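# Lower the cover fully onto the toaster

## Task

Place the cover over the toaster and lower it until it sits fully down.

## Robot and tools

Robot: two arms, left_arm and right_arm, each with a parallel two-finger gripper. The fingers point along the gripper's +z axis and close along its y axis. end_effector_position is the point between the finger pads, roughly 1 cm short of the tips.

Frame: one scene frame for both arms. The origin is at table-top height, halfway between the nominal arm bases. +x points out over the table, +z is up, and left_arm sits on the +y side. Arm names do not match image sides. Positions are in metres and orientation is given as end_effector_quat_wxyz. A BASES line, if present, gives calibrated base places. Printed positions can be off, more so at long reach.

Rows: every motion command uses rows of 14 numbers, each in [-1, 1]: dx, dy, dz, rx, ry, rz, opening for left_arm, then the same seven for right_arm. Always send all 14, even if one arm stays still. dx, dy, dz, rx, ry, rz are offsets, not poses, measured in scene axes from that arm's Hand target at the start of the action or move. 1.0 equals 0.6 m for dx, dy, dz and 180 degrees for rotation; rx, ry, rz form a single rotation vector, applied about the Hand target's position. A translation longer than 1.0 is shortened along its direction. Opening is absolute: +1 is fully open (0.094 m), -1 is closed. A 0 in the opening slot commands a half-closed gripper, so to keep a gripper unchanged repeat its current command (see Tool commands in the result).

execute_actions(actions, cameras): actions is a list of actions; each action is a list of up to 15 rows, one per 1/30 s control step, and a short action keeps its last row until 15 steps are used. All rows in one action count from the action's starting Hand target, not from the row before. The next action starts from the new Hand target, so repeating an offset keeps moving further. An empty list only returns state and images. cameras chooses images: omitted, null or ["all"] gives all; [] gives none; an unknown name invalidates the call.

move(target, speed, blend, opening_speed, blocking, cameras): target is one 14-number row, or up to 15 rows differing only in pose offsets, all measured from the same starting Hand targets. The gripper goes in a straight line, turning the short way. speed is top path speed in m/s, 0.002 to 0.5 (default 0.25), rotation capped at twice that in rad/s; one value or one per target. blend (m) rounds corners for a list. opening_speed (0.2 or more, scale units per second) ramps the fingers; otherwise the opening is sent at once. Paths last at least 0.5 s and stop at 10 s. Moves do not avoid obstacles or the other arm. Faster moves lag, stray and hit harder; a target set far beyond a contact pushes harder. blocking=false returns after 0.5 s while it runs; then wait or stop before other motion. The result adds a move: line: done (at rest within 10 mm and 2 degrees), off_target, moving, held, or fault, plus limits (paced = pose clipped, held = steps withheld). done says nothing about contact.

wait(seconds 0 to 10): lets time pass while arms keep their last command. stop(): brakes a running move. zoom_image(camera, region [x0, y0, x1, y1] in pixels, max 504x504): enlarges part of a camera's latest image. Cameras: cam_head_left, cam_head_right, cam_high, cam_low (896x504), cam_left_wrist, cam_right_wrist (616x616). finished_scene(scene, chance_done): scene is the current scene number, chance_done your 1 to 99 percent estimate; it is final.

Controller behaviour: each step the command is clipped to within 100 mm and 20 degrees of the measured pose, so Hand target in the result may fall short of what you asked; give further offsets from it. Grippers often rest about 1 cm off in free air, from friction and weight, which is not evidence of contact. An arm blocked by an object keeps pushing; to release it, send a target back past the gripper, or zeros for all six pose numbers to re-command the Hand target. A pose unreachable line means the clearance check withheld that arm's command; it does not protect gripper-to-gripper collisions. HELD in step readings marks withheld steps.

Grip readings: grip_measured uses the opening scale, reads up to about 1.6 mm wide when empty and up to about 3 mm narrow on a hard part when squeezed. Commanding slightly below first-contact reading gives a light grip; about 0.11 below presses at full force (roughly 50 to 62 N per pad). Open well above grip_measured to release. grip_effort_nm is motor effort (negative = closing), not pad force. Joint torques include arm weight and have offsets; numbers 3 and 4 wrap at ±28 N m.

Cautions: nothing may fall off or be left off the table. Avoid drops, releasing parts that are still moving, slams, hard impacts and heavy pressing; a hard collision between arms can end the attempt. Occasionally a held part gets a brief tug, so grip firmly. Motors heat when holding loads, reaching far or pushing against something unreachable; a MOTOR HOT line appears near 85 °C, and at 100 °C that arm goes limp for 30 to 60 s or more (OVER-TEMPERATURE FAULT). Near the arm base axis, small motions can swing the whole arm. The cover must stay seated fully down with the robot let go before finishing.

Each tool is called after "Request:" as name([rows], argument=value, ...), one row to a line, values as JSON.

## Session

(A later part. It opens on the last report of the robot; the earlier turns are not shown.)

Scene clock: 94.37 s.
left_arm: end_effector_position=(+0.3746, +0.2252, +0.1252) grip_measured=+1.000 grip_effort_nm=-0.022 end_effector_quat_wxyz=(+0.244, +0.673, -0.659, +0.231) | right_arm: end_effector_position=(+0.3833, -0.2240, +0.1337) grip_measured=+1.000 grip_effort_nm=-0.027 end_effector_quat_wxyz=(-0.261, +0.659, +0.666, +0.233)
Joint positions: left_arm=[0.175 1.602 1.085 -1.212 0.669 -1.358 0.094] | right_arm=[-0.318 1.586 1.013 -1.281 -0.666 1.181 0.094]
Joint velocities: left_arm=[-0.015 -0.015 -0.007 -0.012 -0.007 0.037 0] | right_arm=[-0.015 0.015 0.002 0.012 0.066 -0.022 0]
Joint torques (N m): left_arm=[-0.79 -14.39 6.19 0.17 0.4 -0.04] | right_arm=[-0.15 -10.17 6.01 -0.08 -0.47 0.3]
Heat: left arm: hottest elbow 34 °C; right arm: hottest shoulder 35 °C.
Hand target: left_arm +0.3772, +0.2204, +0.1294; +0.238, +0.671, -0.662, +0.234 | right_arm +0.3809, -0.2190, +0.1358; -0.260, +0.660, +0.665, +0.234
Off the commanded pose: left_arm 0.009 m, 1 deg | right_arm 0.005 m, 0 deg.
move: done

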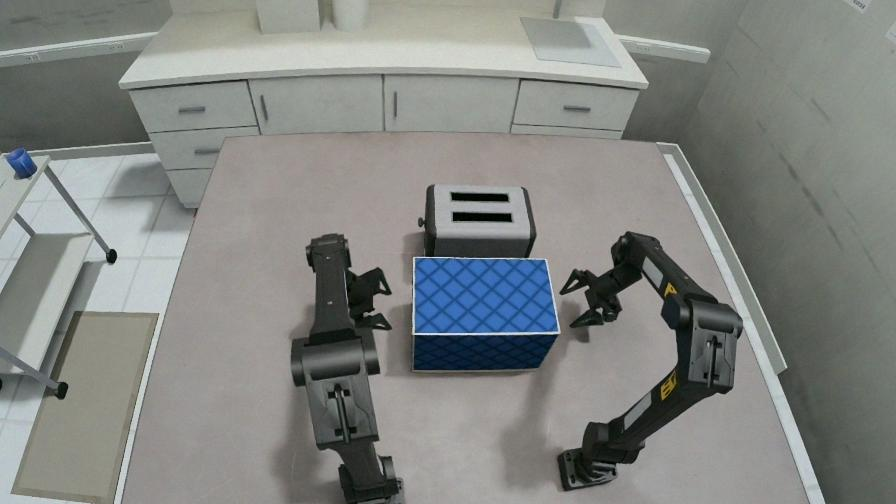

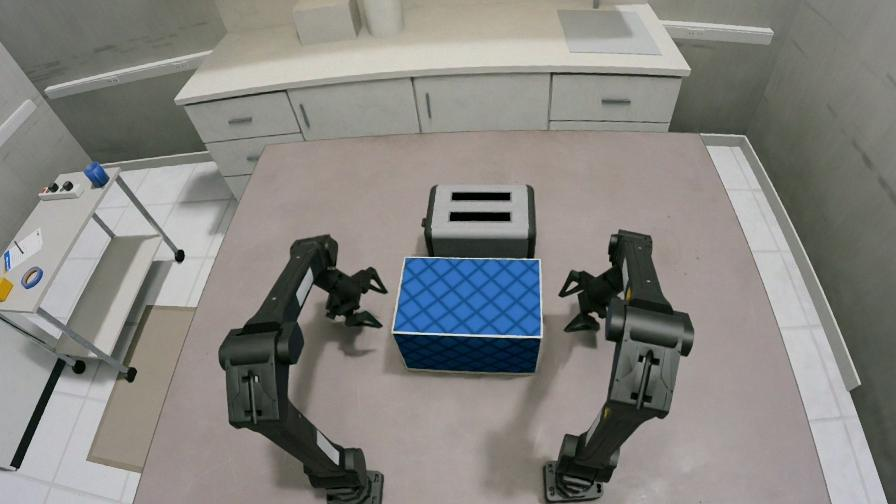

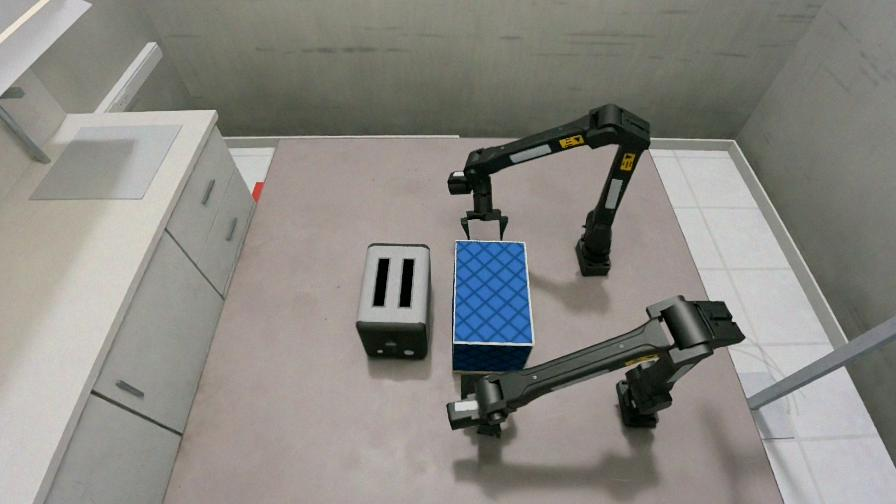

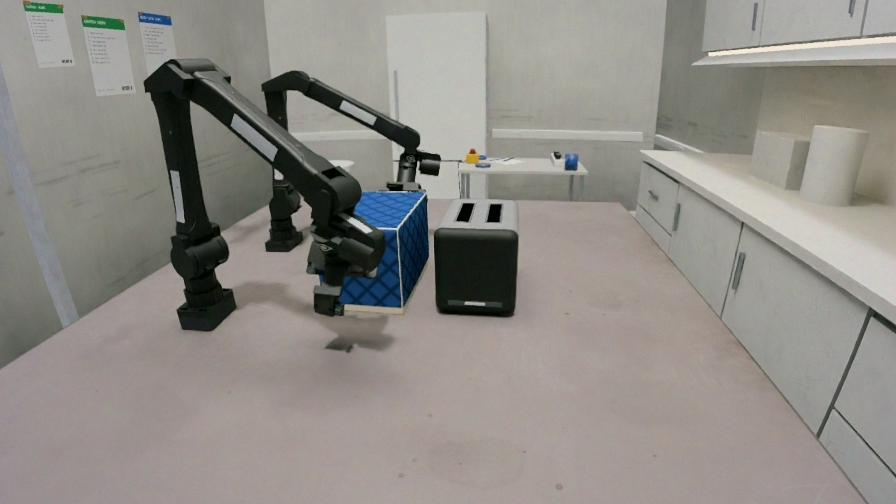

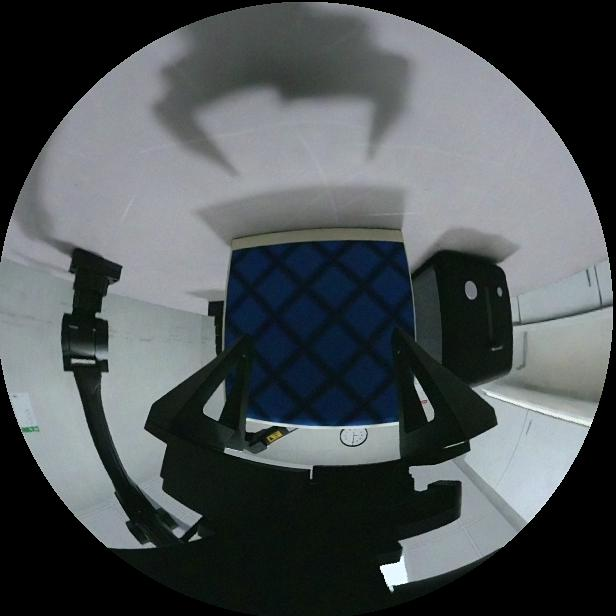

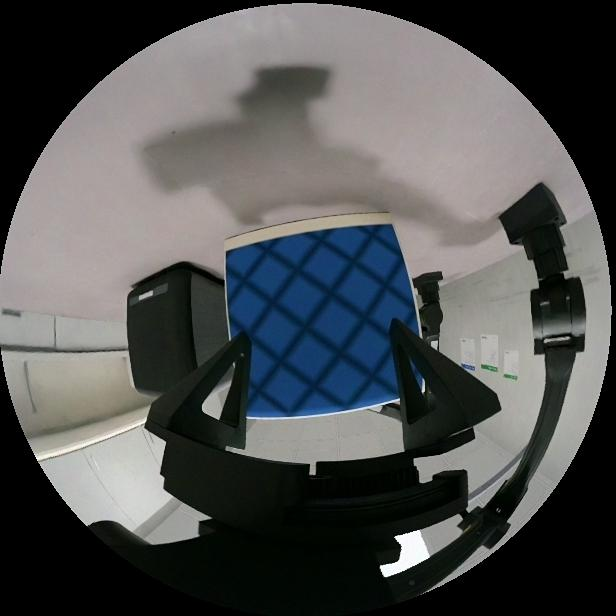

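Request:
move(target=[0,-0.067,0,0,0,0,1,0,0.065,0,0,0,0,1], speed=0.08)

Scene clock: 98.03 s.
left_arm: end_effector_position=(+0.3738, +0.1862, +0.1192) grip_measured=+1.000 grip_effort_nm=-0.032 end_effector_quat_wxyz=(+0.249, +0.676, -0.656, +0.225) | right_arm: end_effector_position=(+0.3838, -0.1846, +0.1317) grip_measured=+1.000 grip_effort_nm=-0.027 end_effector_quat_wxyz=(-0.264, +0.660, +0.664, +0.232)
Joint positions: left_arm=[0.082 1.59 1.053 -1.134 0.678 -1.477 0.094] | right_arm=[-0.221 1.557 0.975 -1.202 -0.692 1.304 0.094]
Joint velocities: left_arm=[-0.015 -0.005 -0.007 0.002 0.037 -0.095 0] | right_arm=[-0.005 -0.015 -0.007 -0.012 -0.007 -0.007 0]
Joint torques (N m): left_arm=[-0.97 -15.91 6.08 0.21 0.38 -0.04] | right_arm=[-0.09 -10.4 6.06 -0.01 -0.49 0.32]
Heat: left arm: hottest elbow 34 °C; right arm: hottest shoulder 35 °C.
Hand target: left_arm +0.3764, +0.1805, +0.1289; +0.239, +0.671, -0.662, +0.234 | right_arm +0.3809, -0.1795, +0.1365; -0.261, +0.660, +0.665, +0.235
Off the commanded pose: left_arm 0.012 m, 2 deg | right_arm 0.007 m, 0 deg.
move: off_target (left_arm)

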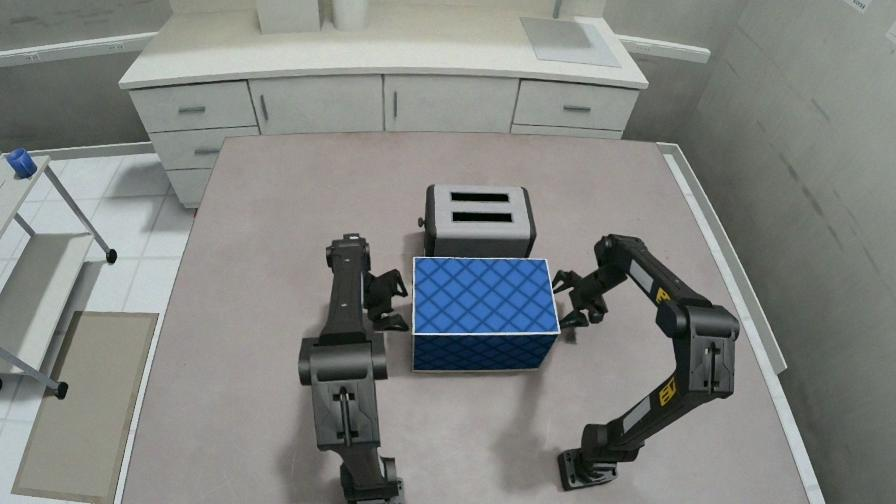

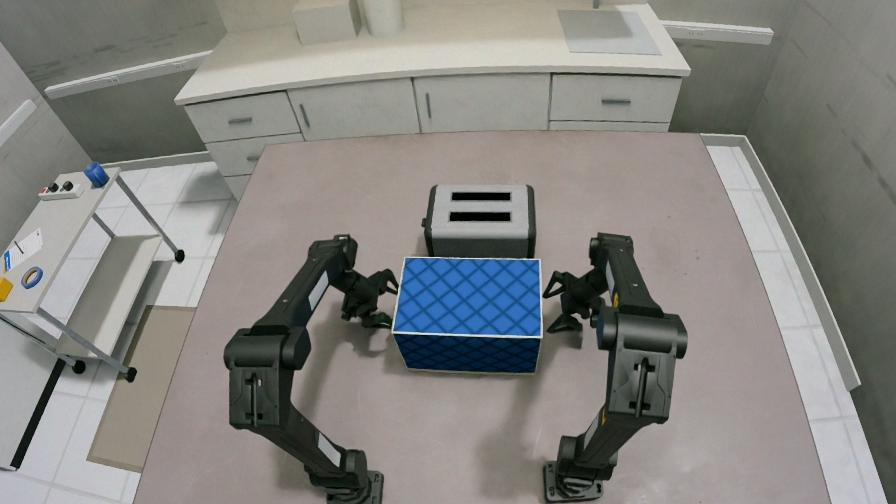

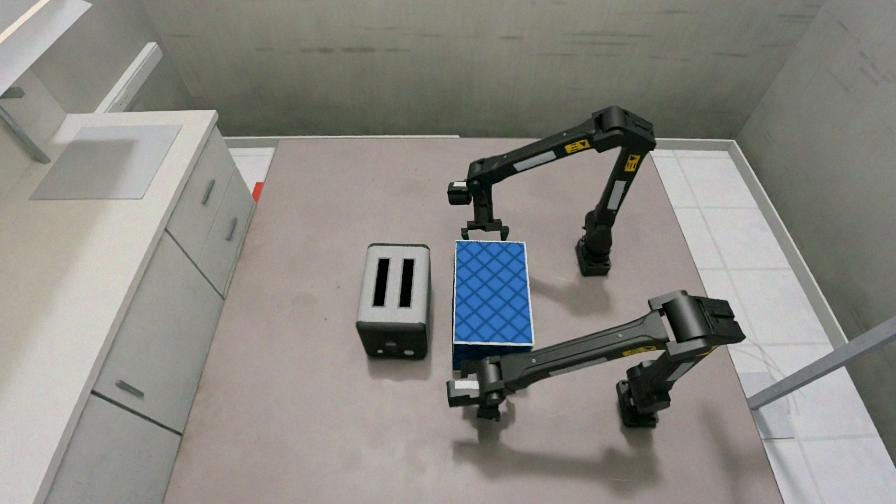

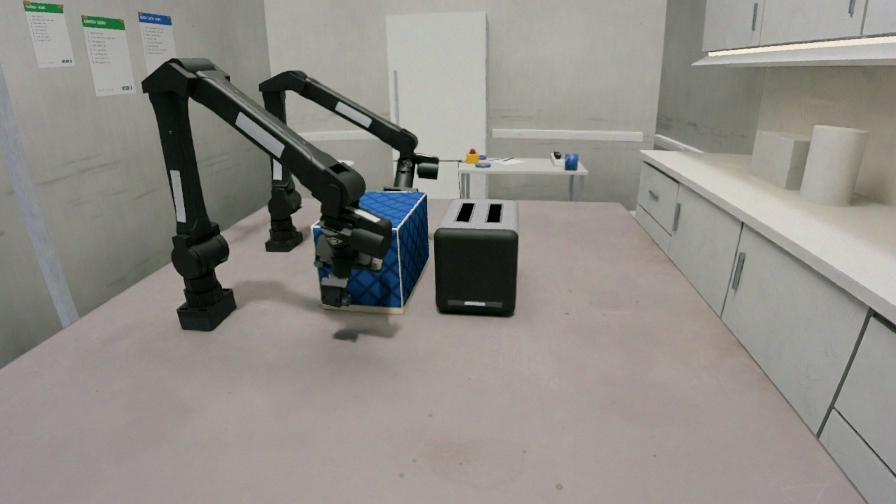

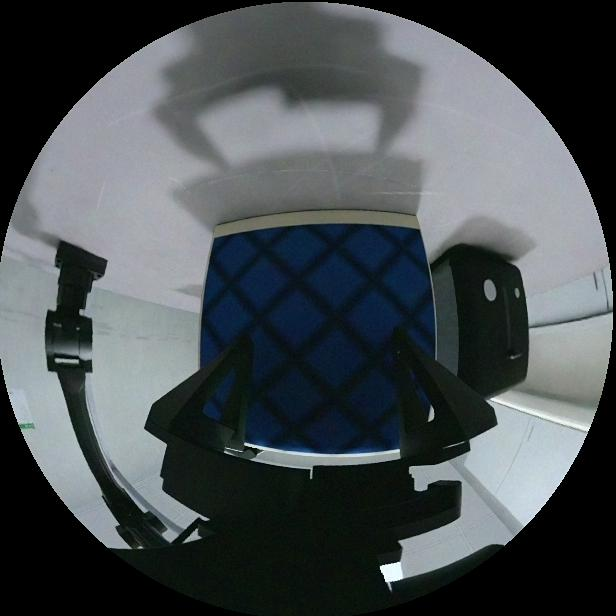

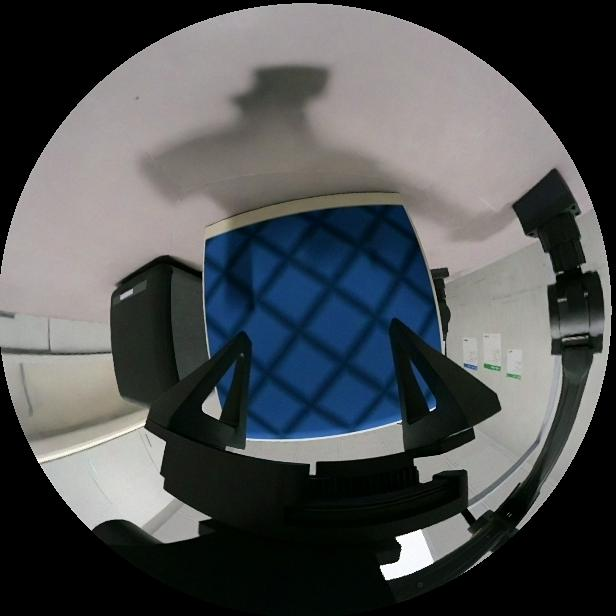

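Request:
move(target=[0,-0.035,0.015,0,0,0,1,-0.003,0.035,0,0,0,0,1], speed=0.05, cameras=["cam_head_left","cam_head_right"])

Request:
move(target=[0,-0.02,0.005,0,0,0,1,0,0.02,0,0,0,0,1], speed=0.05)

Scene clock: 102.97 s.
left_arm: end_effector_position=(+0.3737, +0.1662, +0.1274) grip_measured=+1.000 grip_effort_nm=-0.022 end_effector_quat_wxyz=(+0.248, +0.676, -0.657, +0.224) | right_arm: end_effector_position=(+0.3823, -0.1641, +0.1318) grip_measured=+1.000 grip_effort_nm=-0.022 end_effector_quat_wxyz=(-0.264, +0.661, +0.663, +0.232)
Joint positions: left_arm=[0.033 1.568 1.053 -1.117 0.679 -1.54 0.094] | right_arm=[-0.168 1.537 0.953 -1.157 -0.701 1.373 0.094]
Joint velocities: left_arm=[-0.005 -0.005 -0.012 0.002 0.007 -0.007 0] | right_arm=[-0.015 0.015 -0.002 0.002 0.007 -0.007 0]
Joint torques (N m): left_arm=[-1.55 -15.27 6.31 0.27 0.46 -0.07] | right_arm=[-0.09 -10.23 6.11 0.05 -0.55 0.31]
Heat: left arm: hottest elbow 34 °C; right arm: hottest shoulder 35 °C.
Hand target: left_arm +0.3760, +0.1595, +0.1374; +0.239, +0.670, -0.662, +0.234 | right_arm +0.3791, -0.1584, +0.1368; -0.261, +0.660, +0.664, +0.235
Off the commanded pose: left_arm 0.013 m, 2 deg | right_arm 0.008 m, 0 deg.
move: off_target (left_arm)
Images, in order (width x height): cam_head_left 896x504, cam_head_right 896x504.

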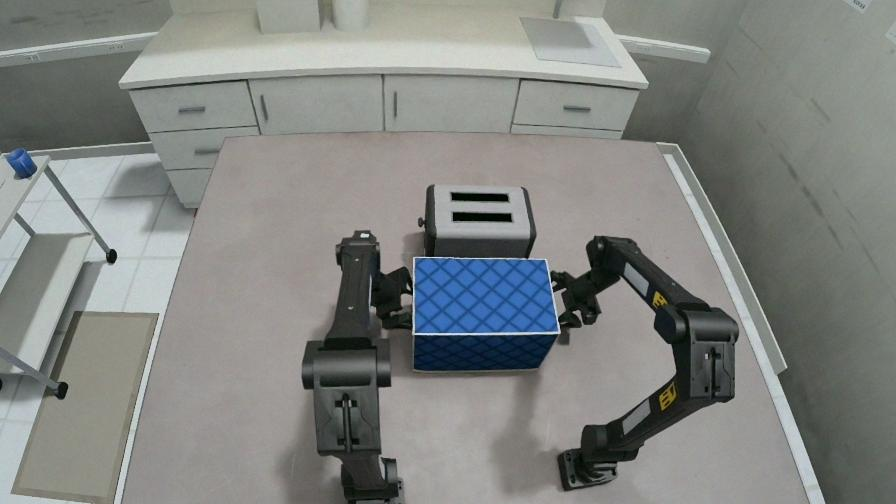

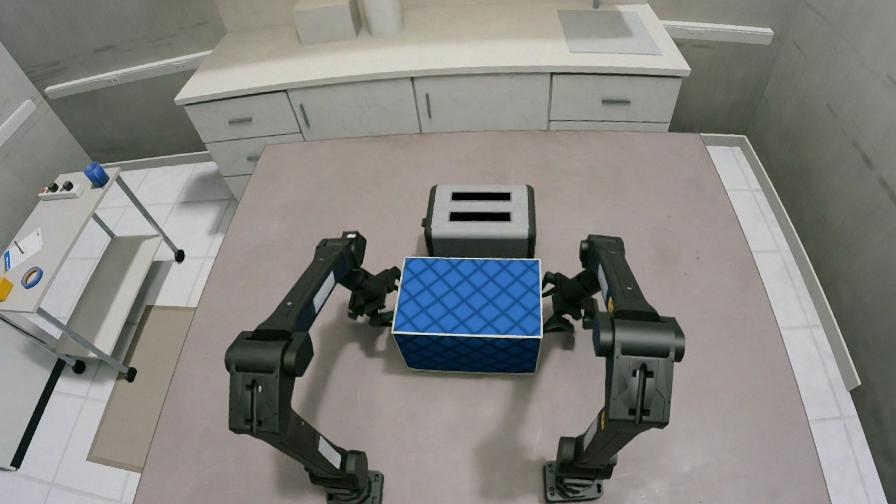

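Scene clock: 104.07 s.
left_arm: end_effector_position=(+0.3743, +0.1551, +0.1300) grip_measured=+1.000 grip_effort_nm=-0.027 end_effector_quat_wxyz=(+0.248, +0.677, -0.656, +0.223) | right_arm: end_effector_position=(+0.3829, -0.1527, +0.1321) grip_measured=+1.000 grip_effort_nm=-0.022 end_effector_quat_wxyz=(-0.263, +0.661, +0.663, +0.233)
Joint positions: left_arm=[0.006 1.561 1.053 -1.102 0.679 -1.577 0.094] | right_arm=[-0.139 1.528 0.945 -1.13 -0.706 1.415 0.094]
Joint velocities: left_arm=[-0.015 0.005 0.002 0.007 -0.007 0.051 0] | right_arm=[0.005 -0.024 -0.007 -0.002 -0.066 -0.007 0]
Joint torques (N m): left_arm=[-1.61 -15.56 6.24 0.32 0.45 -0.05] | right_arm=[0.26 -10.23 6.12 0.14 -0.56 0.31]
Heat: left arm: hottest elbow 34 °C; right arm: hottest shoulder 35 °C.
Hand target: left_arm +0.3758, +0.1475, +0.1402; +0.240, +0.670, -0.662, +0.233 | right_arm +0.3792, -0.1462, +0.1370; -0.261, +0.659, +0.664, +0.236
Off the commanded pose: left_arm 0.013 m, 2 deg | right_arm 0.009 m, 0 deg.
move: off_target (left_arm)

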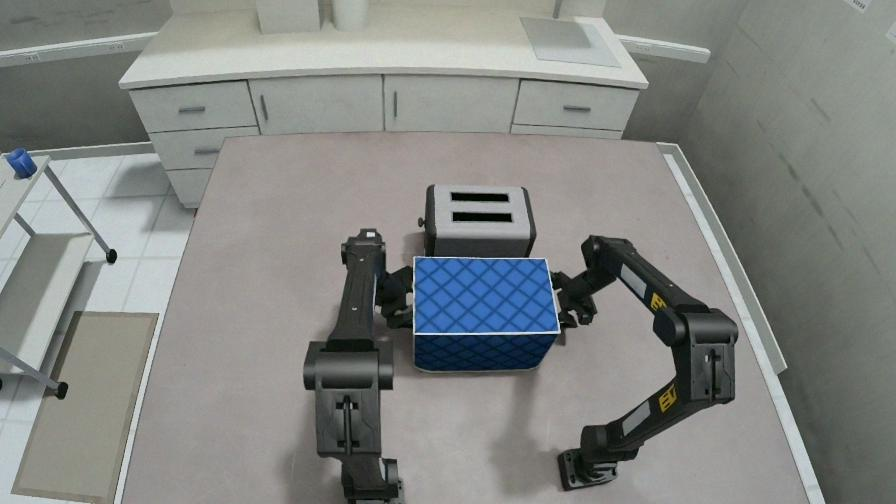

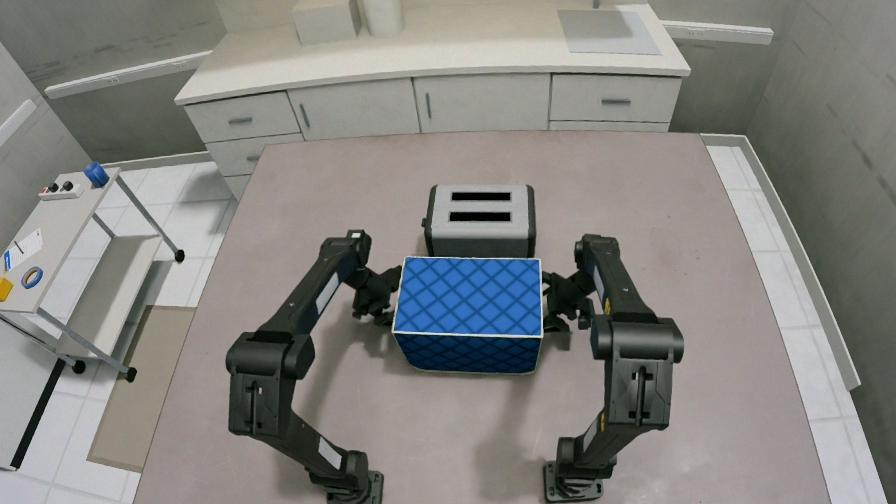

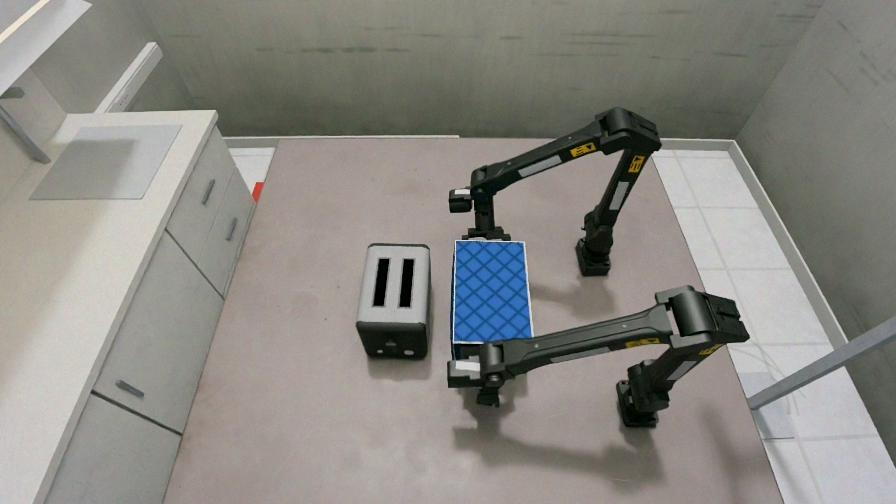

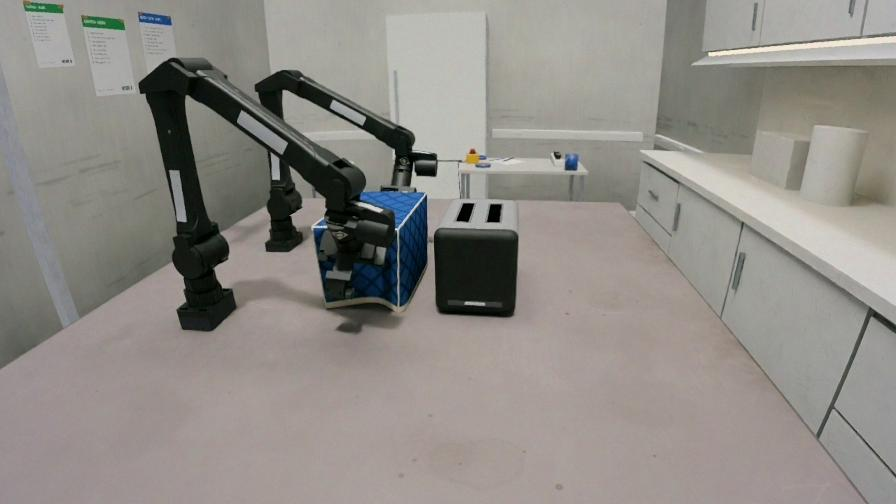

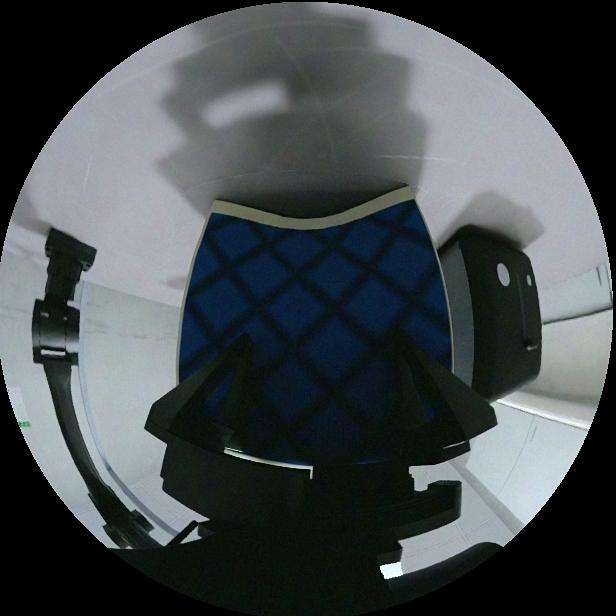

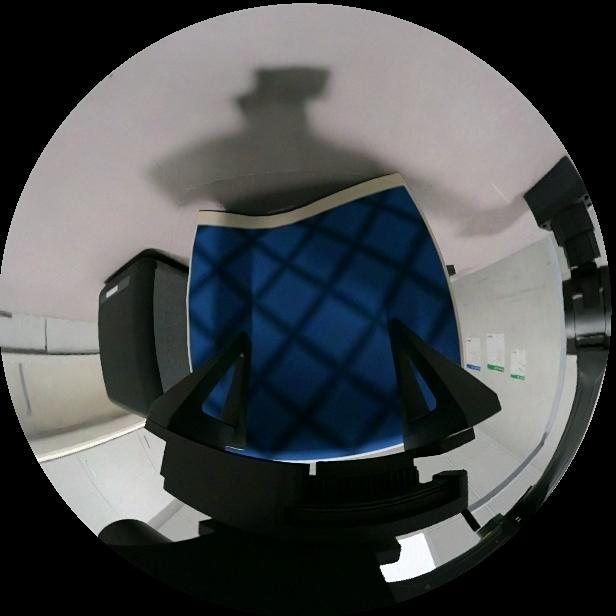

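Request:
move([
  [0,0.05,0.01,0,0,0,0.4,0,-0.05,0.01,0,0,0,0.4],
  [0,0.05,0.075,0,0,0,0.4,0,-0.05,0.08,0,0,0,0.4],
  [0,-0.015,0.075,0,0,0,0.4,0,0.015,0.08,0,0,0,0.4],
], speed=0.1)

Scene clock: 119.37 s.
left_arm: end_effector_position=(+0.3661, +0.1484, +0.1652) grip_measured=+0.402 grip_effort_nm=-0.076 end_effector_quat_wxyz=(+0.256, +0.682, -0.650, +0.215) | right_arm: end_effector_position=(+0.3699, -0.1453, +0.1685) grip_measured=+0.402 grip_effort_nm=-0.100 end_effector_quat_wxyz=(-0.276, +0.667, +0.655, +0.222)
Joint positions: left_arm=[-0.01 1.507 1.093 -1.204 0.68 -1.606 0.066] | right_arm=[-0.123 1.456 0.973 -1.248 -0.709 1.444 0.066]
Joint velocities: left_arm=[-0.005 -0.005 -0.007 -0.002 0.095 -0.022 -0.001] | right_arm=[0.005 0.005 -0.022 -0.022 0.051 -0.037 -0.001]
Joint torques (N m): left_arm=[-1.85 -15.15 8.44 0.18 0.47 -0.08] | right_arm=[0.79 -9.58 9.98 0.05 -0.6 0.32]
Heat: left arm: hottest shoulder 33 °C; right arm: hottest shoulder 35 °C.
Hand target: left_arm +0.3754, +0.1379, +0.1849; +0.240, +0.670, -0.662, +0.233 | right_arm +0.3797, -0.1372, +0.1853; -0.261, +0.659, +0.664, +0.236
Off the commanded pose: left_arm 0.024 m, 3 deg | right_arm 0.021 m, 3 deg.
move: off_target (left_arm, right_arm)

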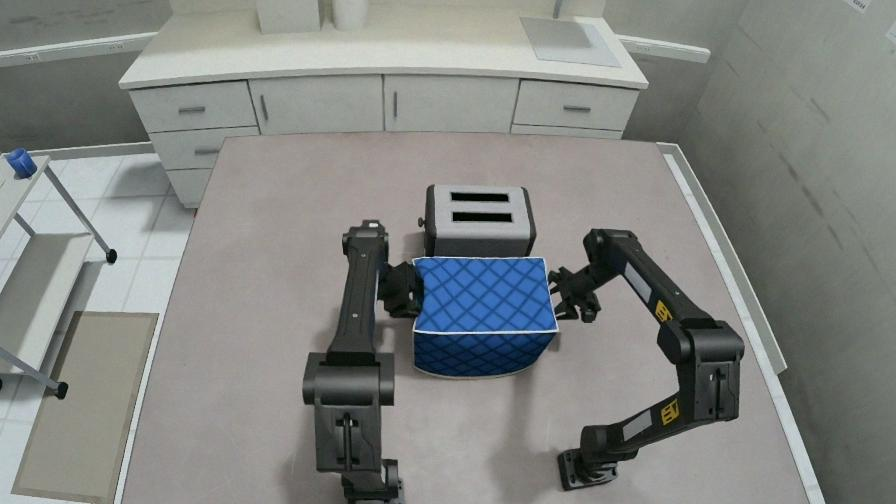

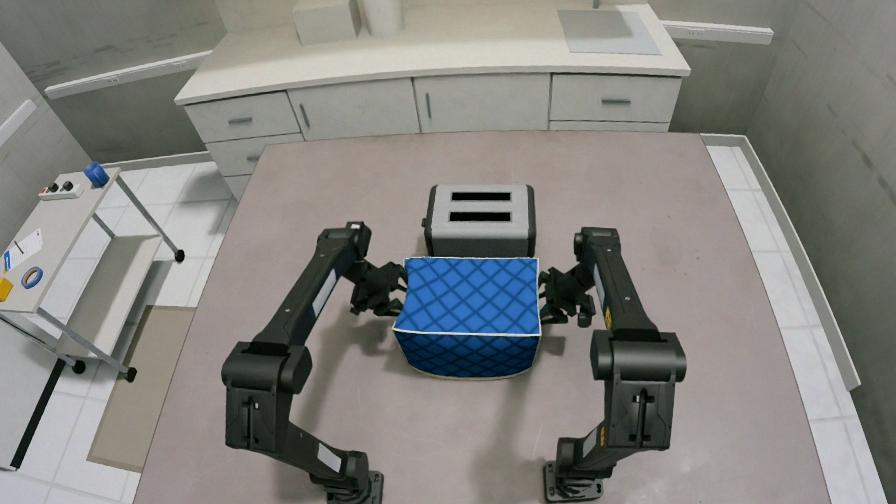

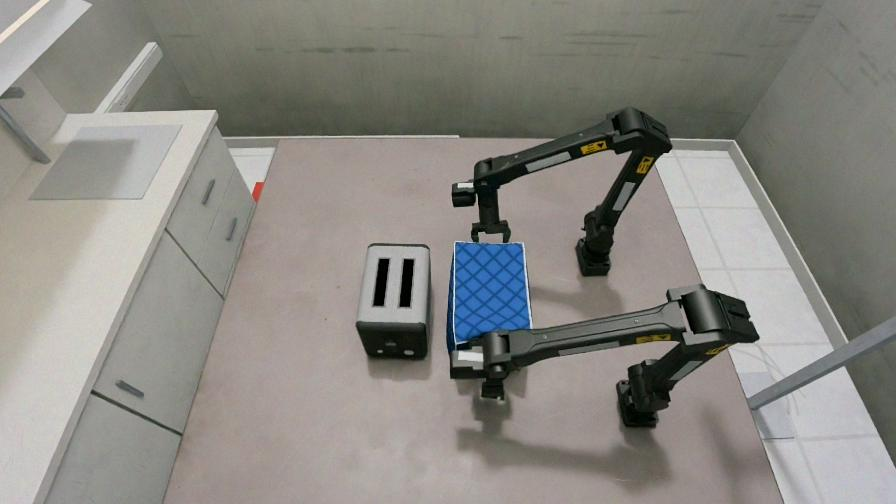

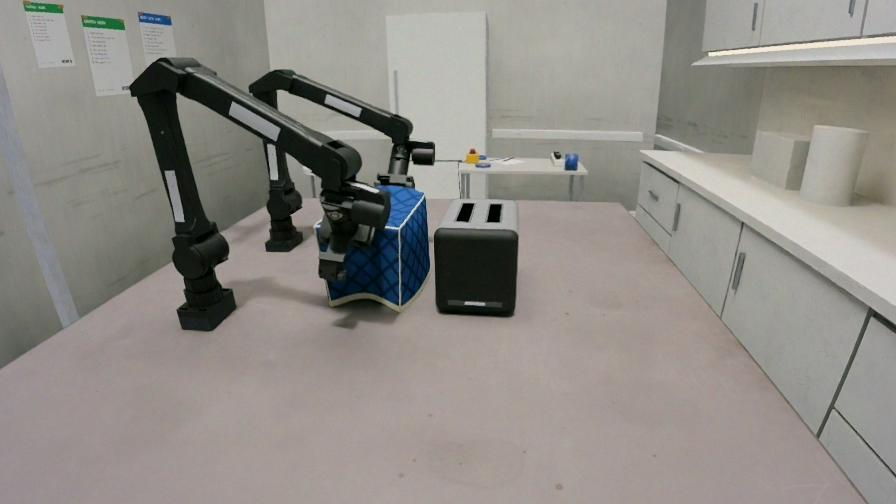

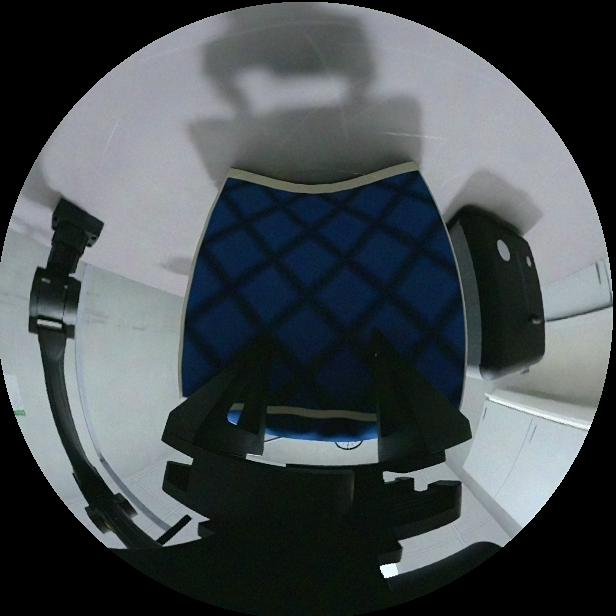

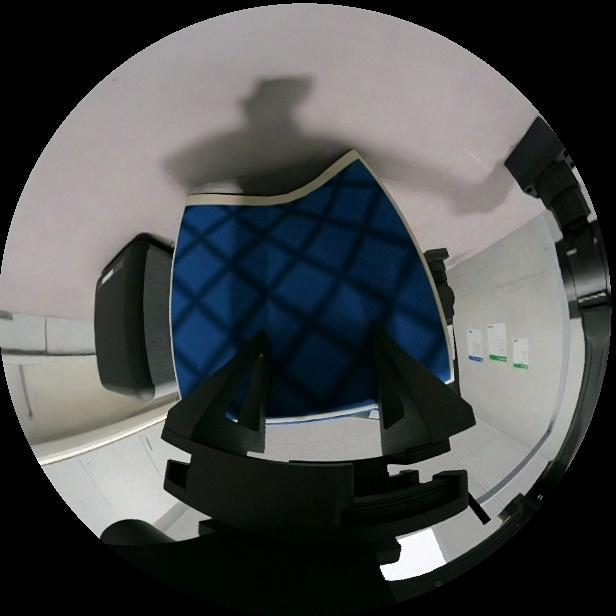

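Now close both.

Request:
move(target=[0,-0.01,0,0,0,0,-1,0,0.01,0,0,0,0,-1], speed=0.05, opening_speed=1)

Scene clock: 124.40 s.
left_arm: end_effector_position=(+0.3665, +0.1418, +0.1660) grip_measured=-0.989 grip_effort_nm=-0.564 end_effector_quat_wxyz=(+0.256, +0.682, -0.651, +0.215) | right_arm: end_effector_position=(+0.3712, -0.1389, +0.1691) grip_measured=-0.996 grip_effort_nm=-0.178 end_effector_quat_wxyz=(-0.275, +0.668, +0.655, +0.221)
Joint positions: left_arm=[-0.026 1.504 1.093 -1.193 0.68 -1.627 0.001] | right_arm=[-0.104 1.453 0.973 -1.234 -0.709 1.469 0]
Joint velocities: left_arm=[-0.024 -0.005 -0.007 0.007 0.022 -0.007 -0.001] | right_arm=[-0.005 -0.015 0.017 0.012 -0.11 0.007 -0.001]
Joint torques (N m): left_arm=[-1.67 -14.56 8.25 0.25 0.43 -0.04] | right_arm=[0.62 -9.82 9.73 0.06 -0.67 0.29]
Heat: left arm: hottest elbow 34 °C; right arm: hottest shoulder 35 °C.
Hand target: left_arm +0.3754, +0.1321, +0.1847; +0.240, +0.670, -0.662, +0.233 | right_arm +0.3797, -0.1312, +0.1854; -0.262, +0.659, +0.664, +0.236
Off the commanded pose: left_arm 0.023 m, 3 deg | right_arm 0.020 m, 3 deg.
move: off_target (left_arm, right_arm)

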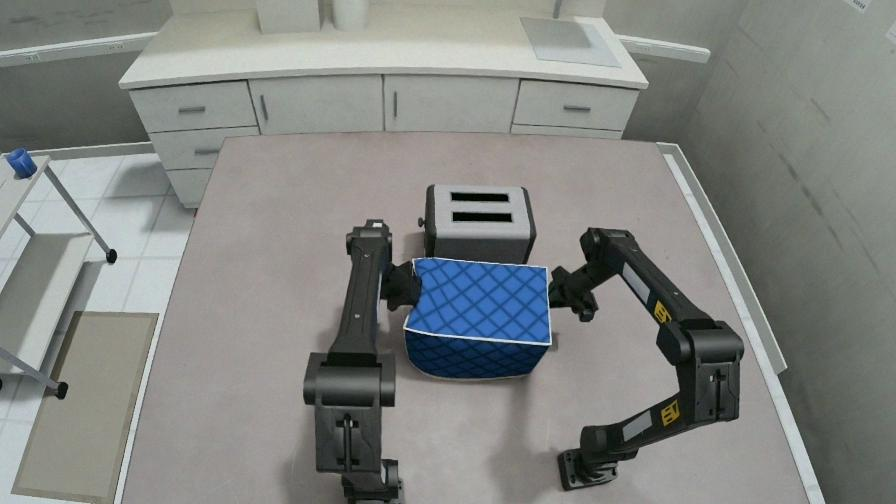

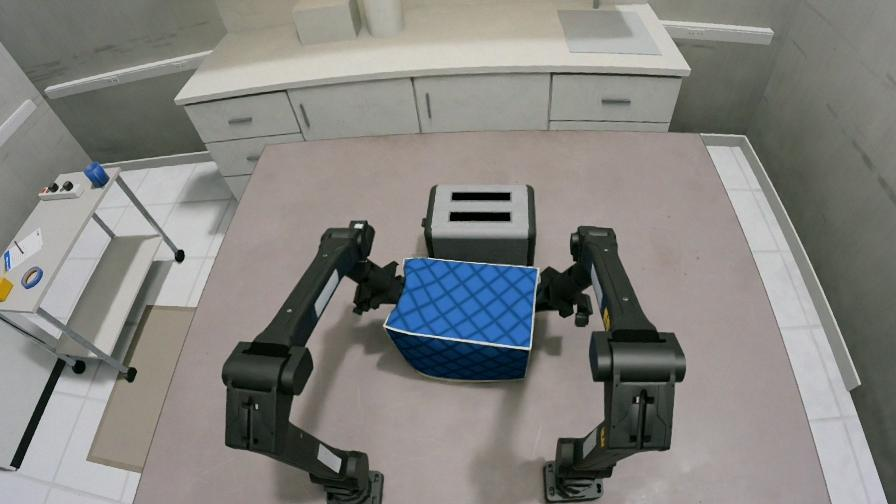

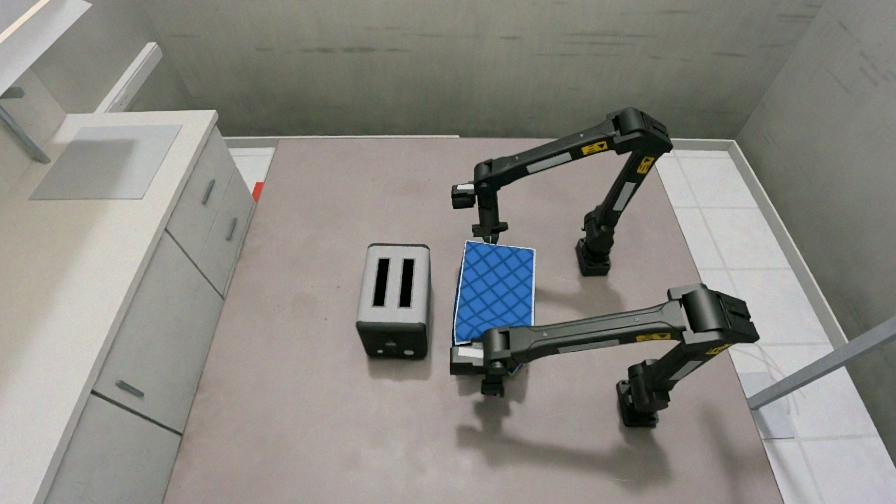

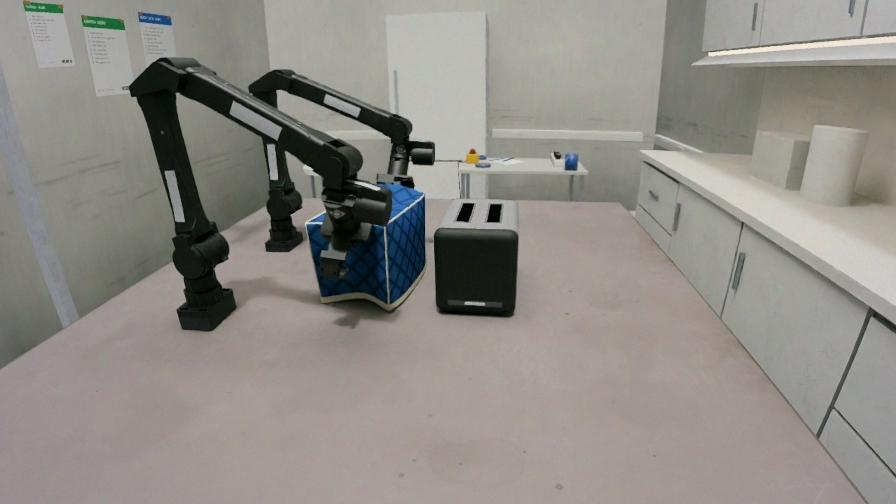

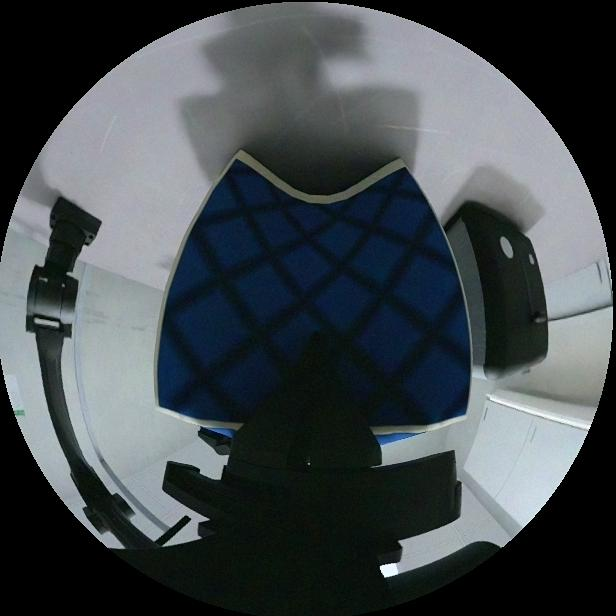

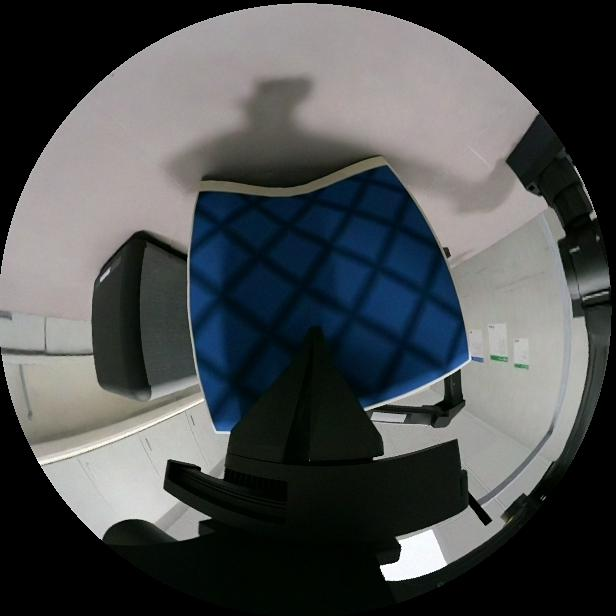

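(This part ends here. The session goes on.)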